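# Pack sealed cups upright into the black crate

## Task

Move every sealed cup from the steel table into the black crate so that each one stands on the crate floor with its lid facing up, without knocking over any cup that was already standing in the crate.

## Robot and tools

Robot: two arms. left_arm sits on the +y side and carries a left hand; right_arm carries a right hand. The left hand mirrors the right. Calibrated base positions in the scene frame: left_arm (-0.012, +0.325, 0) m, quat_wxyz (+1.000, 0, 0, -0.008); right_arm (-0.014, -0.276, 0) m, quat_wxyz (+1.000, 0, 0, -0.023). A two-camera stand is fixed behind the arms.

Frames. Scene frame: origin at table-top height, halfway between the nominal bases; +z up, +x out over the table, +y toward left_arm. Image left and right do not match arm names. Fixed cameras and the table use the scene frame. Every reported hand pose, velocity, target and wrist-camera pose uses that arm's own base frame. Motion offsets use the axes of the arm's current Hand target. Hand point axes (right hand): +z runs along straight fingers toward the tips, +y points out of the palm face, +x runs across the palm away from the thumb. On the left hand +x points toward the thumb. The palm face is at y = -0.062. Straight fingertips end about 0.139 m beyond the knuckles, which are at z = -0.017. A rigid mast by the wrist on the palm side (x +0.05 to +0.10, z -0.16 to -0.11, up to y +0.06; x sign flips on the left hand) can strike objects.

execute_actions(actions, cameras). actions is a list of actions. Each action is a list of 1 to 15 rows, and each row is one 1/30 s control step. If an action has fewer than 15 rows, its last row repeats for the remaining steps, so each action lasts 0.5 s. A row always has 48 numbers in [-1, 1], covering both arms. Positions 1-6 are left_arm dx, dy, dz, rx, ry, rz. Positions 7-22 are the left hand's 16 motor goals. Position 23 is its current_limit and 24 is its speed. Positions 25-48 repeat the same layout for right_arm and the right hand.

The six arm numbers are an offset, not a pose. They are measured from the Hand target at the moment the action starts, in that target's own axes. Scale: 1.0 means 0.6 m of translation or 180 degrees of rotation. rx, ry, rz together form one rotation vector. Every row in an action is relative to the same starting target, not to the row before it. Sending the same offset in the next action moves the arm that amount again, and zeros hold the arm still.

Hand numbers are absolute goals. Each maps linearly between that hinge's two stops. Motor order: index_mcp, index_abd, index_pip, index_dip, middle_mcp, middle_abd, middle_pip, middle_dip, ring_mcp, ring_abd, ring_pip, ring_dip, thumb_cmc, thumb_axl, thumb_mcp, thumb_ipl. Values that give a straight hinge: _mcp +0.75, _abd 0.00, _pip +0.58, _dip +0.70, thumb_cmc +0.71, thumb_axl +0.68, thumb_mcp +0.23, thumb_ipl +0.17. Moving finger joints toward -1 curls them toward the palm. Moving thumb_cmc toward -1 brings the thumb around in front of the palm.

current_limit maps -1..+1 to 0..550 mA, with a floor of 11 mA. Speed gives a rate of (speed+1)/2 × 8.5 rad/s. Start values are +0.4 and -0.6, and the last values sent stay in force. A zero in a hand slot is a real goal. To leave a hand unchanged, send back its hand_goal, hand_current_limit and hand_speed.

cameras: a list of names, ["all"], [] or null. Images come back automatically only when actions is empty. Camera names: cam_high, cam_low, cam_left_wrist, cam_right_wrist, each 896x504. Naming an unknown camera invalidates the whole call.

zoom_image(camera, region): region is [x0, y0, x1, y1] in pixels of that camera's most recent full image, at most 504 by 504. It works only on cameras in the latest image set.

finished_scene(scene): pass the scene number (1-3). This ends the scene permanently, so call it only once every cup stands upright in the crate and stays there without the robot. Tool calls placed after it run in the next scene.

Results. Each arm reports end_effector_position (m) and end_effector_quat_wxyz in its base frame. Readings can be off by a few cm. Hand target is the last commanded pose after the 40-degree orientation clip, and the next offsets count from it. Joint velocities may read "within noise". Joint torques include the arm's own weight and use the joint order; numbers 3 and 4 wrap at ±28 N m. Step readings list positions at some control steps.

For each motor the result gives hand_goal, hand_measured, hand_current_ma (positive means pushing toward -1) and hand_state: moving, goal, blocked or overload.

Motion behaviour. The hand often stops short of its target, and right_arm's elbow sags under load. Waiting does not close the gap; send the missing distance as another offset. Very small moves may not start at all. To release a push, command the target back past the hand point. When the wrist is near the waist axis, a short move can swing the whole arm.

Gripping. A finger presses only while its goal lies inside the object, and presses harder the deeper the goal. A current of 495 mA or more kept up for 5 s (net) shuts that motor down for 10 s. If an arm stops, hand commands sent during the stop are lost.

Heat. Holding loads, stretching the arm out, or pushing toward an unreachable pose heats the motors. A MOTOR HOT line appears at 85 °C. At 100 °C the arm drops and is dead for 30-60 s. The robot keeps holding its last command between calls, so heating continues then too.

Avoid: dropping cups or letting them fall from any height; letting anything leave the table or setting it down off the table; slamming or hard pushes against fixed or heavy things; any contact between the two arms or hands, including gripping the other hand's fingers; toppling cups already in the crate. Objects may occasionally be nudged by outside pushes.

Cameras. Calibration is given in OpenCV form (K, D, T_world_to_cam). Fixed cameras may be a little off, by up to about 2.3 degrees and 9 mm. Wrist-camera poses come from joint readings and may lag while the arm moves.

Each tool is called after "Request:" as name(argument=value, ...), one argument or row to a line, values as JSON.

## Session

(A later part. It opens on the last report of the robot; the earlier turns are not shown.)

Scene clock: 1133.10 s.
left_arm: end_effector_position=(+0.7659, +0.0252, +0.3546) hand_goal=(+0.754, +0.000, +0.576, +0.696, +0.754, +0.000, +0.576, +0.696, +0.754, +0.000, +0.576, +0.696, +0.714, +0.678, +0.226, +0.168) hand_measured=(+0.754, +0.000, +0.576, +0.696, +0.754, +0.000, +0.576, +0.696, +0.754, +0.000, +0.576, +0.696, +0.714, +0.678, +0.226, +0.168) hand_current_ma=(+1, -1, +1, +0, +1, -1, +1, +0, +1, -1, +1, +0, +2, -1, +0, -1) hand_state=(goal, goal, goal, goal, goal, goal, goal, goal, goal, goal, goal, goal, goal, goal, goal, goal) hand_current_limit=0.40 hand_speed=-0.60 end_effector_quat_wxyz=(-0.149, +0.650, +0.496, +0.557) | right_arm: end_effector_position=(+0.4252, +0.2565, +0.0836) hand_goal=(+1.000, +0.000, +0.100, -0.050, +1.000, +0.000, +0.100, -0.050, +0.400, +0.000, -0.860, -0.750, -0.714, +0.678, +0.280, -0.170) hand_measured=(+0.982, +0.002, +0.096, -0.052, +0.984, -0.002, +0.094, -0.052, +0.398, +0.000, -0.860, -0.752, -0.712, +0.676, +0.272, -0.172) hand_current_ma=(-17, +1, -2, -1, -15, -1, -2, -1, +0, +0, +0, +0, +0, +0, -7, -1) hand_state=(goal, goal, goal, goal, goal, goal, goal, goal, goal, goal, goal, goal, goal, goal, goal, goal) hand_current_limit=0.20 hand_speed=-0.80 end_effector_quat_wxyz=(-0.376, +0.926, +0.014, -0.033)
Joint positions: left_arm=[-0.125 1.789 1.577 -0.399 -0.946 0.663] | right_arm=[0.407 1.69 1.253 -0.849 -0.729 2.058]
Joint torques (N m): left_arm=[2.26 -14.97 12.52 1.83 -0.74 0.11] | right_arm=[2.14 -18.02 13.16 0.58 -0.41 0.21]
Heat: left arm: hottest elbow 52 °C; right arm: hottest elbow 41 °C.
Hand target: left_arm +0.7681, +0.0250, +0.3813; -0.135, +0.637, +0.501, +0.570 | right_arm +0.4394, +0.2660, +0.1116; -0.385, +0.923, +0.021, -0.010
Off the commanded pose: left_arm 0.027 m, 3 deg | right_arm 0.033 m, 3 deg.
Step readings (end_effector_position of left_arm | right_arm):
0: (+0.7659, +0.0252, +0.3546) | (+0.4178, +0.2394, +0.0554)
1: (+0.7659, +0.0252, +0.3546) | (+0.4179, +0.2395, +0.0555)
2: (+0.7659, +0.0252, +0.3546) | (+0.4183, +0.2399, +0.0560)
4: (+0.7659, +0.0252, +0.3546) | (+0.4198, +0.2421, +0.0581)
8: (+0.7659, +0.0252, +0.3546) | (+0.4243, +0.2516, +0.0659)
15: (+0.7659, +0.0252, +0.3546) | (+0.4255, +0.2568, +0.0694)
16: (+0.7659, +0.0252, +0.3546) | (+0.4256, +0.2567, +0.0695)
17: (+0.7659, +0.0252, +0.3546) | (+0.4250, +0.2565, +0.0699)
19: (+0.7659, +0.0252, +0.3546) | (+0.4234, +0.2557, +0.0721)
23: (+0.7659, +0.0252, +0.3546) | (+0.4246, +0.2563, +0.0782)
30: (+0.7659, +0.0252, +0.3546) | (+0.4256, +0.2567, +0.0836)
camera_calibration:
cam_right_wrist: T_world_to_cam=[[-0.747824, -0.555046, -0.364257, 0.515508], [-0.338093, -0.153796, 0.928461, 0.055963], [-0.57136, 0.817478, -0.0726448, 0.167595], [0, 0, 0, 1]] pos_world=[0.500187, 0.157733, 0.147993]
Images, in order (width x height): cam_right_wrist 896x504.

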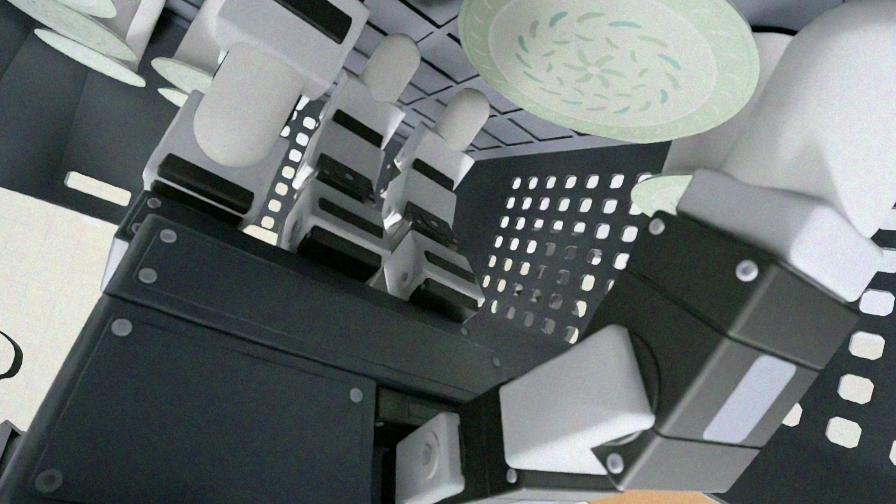

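Request:
execute_actions(
  actions=[
    [[0,0,0,0,0,0,0.754,0,0.576,0.696,0.754,0,0.576,0.696,0.754,0,0.576,0.696,0.714,0.678,0.226,0.168,0.4,-0.6,0,-0.06,-0.06,0,0,0,1.0,0,0.1,-0.05,1.0,0,0.1,-0.05,0.4,0,-0.86,-0.75,-0.714,0.678,0.28,-0.17,0.2,-0.8]],
    [[0,0,0,0,0,0,0.754,0,0.576,0.696,0.754,0,0.576,0.696,0.754,0,0.576,0.696,0.714,0.678,0.226,0.168,0.4,-0.6,0,-0.1,-0.1,0,0,0,1.0,0,0.1,-0.05,1.0,0,0.1,-0.05,0.4,0,-0.86,-0.75,-0.714,0.678,0.28,-0.17,0.2,-0.8]],
    [[0,0,0,0,0,0,0.754,0,0.576,0.696,0.754,0,0.576,0.696,0.754,0,0.576,0.696,0.714,0.678,0.226,0.168,0.4,-0.6,0,-0.1,-0.1,0,0,0,1.0,0,0.1,-0.05,1.0,0,0.1,-0.05,0.4,0,-0.86,-0.75,-0.714,0.678,0.28,-0.17,0.2,-0.8]],
  ],
  cameras=["cam_high"],
)

Scene clock: 1143.17 s.
left_arm: end_effector_position=(+0.7659, +0.0252, +0.3546) hand_goal=(+0.754, +0.000, +0.576, +0.696, +0.754, +0.000, +0.576, +0.696, +0.754, +0.000, +0.576, +0.696, +0.714, +0.678, +0.226, +0.168) hand_measured=(+0.754, +0.000, +0.576, +0.696, +0.754, +0.000, +0.576, +0.696, +0.754, +0.000, +0.576, +0.696, +0.714, +0.678, +0.226, +0.168) hand_current_ma=(+1, -1, +1, +0, +1, -1, +1, +0, +1, -1, +1, +0, +2, -1, +0, -1) hand_state=(goal, goal, goal, goal, goal, goal, goal, goal, goal, goal, goal, goal, goal, goal, goal, goal) hand_current_limit=0.40 hand_speed=-0.60 end_effector_quat_wxyz=(-0.149, +0.650, +0.496, +0.557) | right_arm: end_effector_position=(+0.4303, +0.2586, +0.3216) hand_goal=(+1.000, +0.000, +0.100, -0.050, +1.000, +0.000, +0.100, -0.050, +0.400, +0.000, -0.860, -0.750, -0.714, +0.678, +0.280, -0.170) hand_measured=(+0.984, +0.002, +0.096, -0.052, +0.984, -0.002, +0.096, -0.052, +0.398, +0.000, -0.860, -0.752, -0.712, +0.676, +0.272, -0.172) hand_current_ma=(-15, +0, -2, -1, -13, -1, -2, -1, +0, +0, +0, +0, +0, +0, -6, -1) hand_state=(goal, goal, goal, goal, goal, goal, goal, goal, goal, goal, goal, goal, goal, goal, goal, goal) hand_current_limit=0.20 hand_speed=-0.80 end_effector_quat_wxyz=(-0.381, +0.924, +0.015, -0.018)
Joint positions: left_arm=[-0.125 1.789 1.577 -0.399 -0.946 0.663] | right_arm=[0.407 1.6 1.777 -1.425 -0.726 2.068]
Joint torques (N m): left_arm=[2.37 -15.27 12.52 1.88 -0.73 0.11] | right_arm=[1.96 -13.74 14.57 0.75 -0.54 0.11]
Heat: left arm: hottest elbow 52 °C; right arm: hottest elbow 41 °C.
Hand target: left_arm +0.7681, +0.0250, +0.3813; -0.135, +0.637, +0.501, +0.570 | right_arm +0.4399, +0.2649, +0.3321; -0.385, +0.923, +0.020, -0.010
Off the commanded pose: left_arm 0.027 m, 3 deg | right_arm 0.016 m, 1 deg.
Step readings (end_effector_position of left_arm | right_arm):
0: (+0.7659, +0.0252, +0.3546) | (+0.4251, +0.2565, +0.0836)
1: (+0.7659, +0.0252, +0.3546) | (+0.4252, +0.2565, +0.0840)
2: (+0.7659, +0.0252, +0.3546) | (+0.4241, +0.2560, +0.0854)
4: (+0.7659, +0.0252, +0.3546) | (+0.4213, +0.2548, +0.0917)
8: (+0.7659, +0.0252, +0.3546) | (+0.4233, +0.2557, +0.1149)
15: (+0.7659, +0.0252, +0.3546) | (+0.4309, +0.2590, +0.1445)
16: (+0.7659, +0.0252, +0.3546) | (+0.4309, +0.2590, +0.1454)
17: (+0.7659, +0.0252, +0.3546) | (+0.4291, +0.2581, +0.1477)
19: (+0.7659, +0.0252, +0.3546) | (+0.4238, +0.2557, +0.1574)
23: (+0.7659, +0.0252, +0.3546) | (+0.4281, +0.2577, +0.1916)
30: (+0.7659, +0.0252, +0.3546) | (+0.4334, +0.2600, +0.2313)
31: (+0.7659, +0.0252, +0.3546) | (+0.4333, +0.2599, +0.2327)
32: (+0.7659, +0.0252, +0.3546) | (+0.4312, +0.2590, +0.2359)
34: (+0.7659, +0.0252, +0.3546) | (+0.4264, +0.2569, +0.2486)
38: (+0.7659, +0.0252, +0.3546) | (+0.4315, +0.2591, +0.2904)
45: (+0.7659, +0.0252, +0.3546) | (+0.4329, +0.2597, +0.3231)
Images, in order (width x height): cam_high 896x504.

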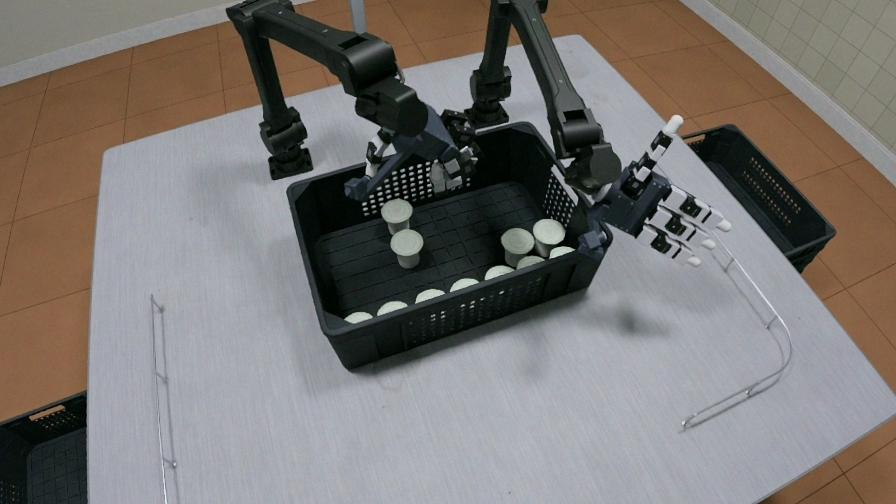

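Request:
finished_scene(
  scene=1,
)

The scene is finished: the task was done.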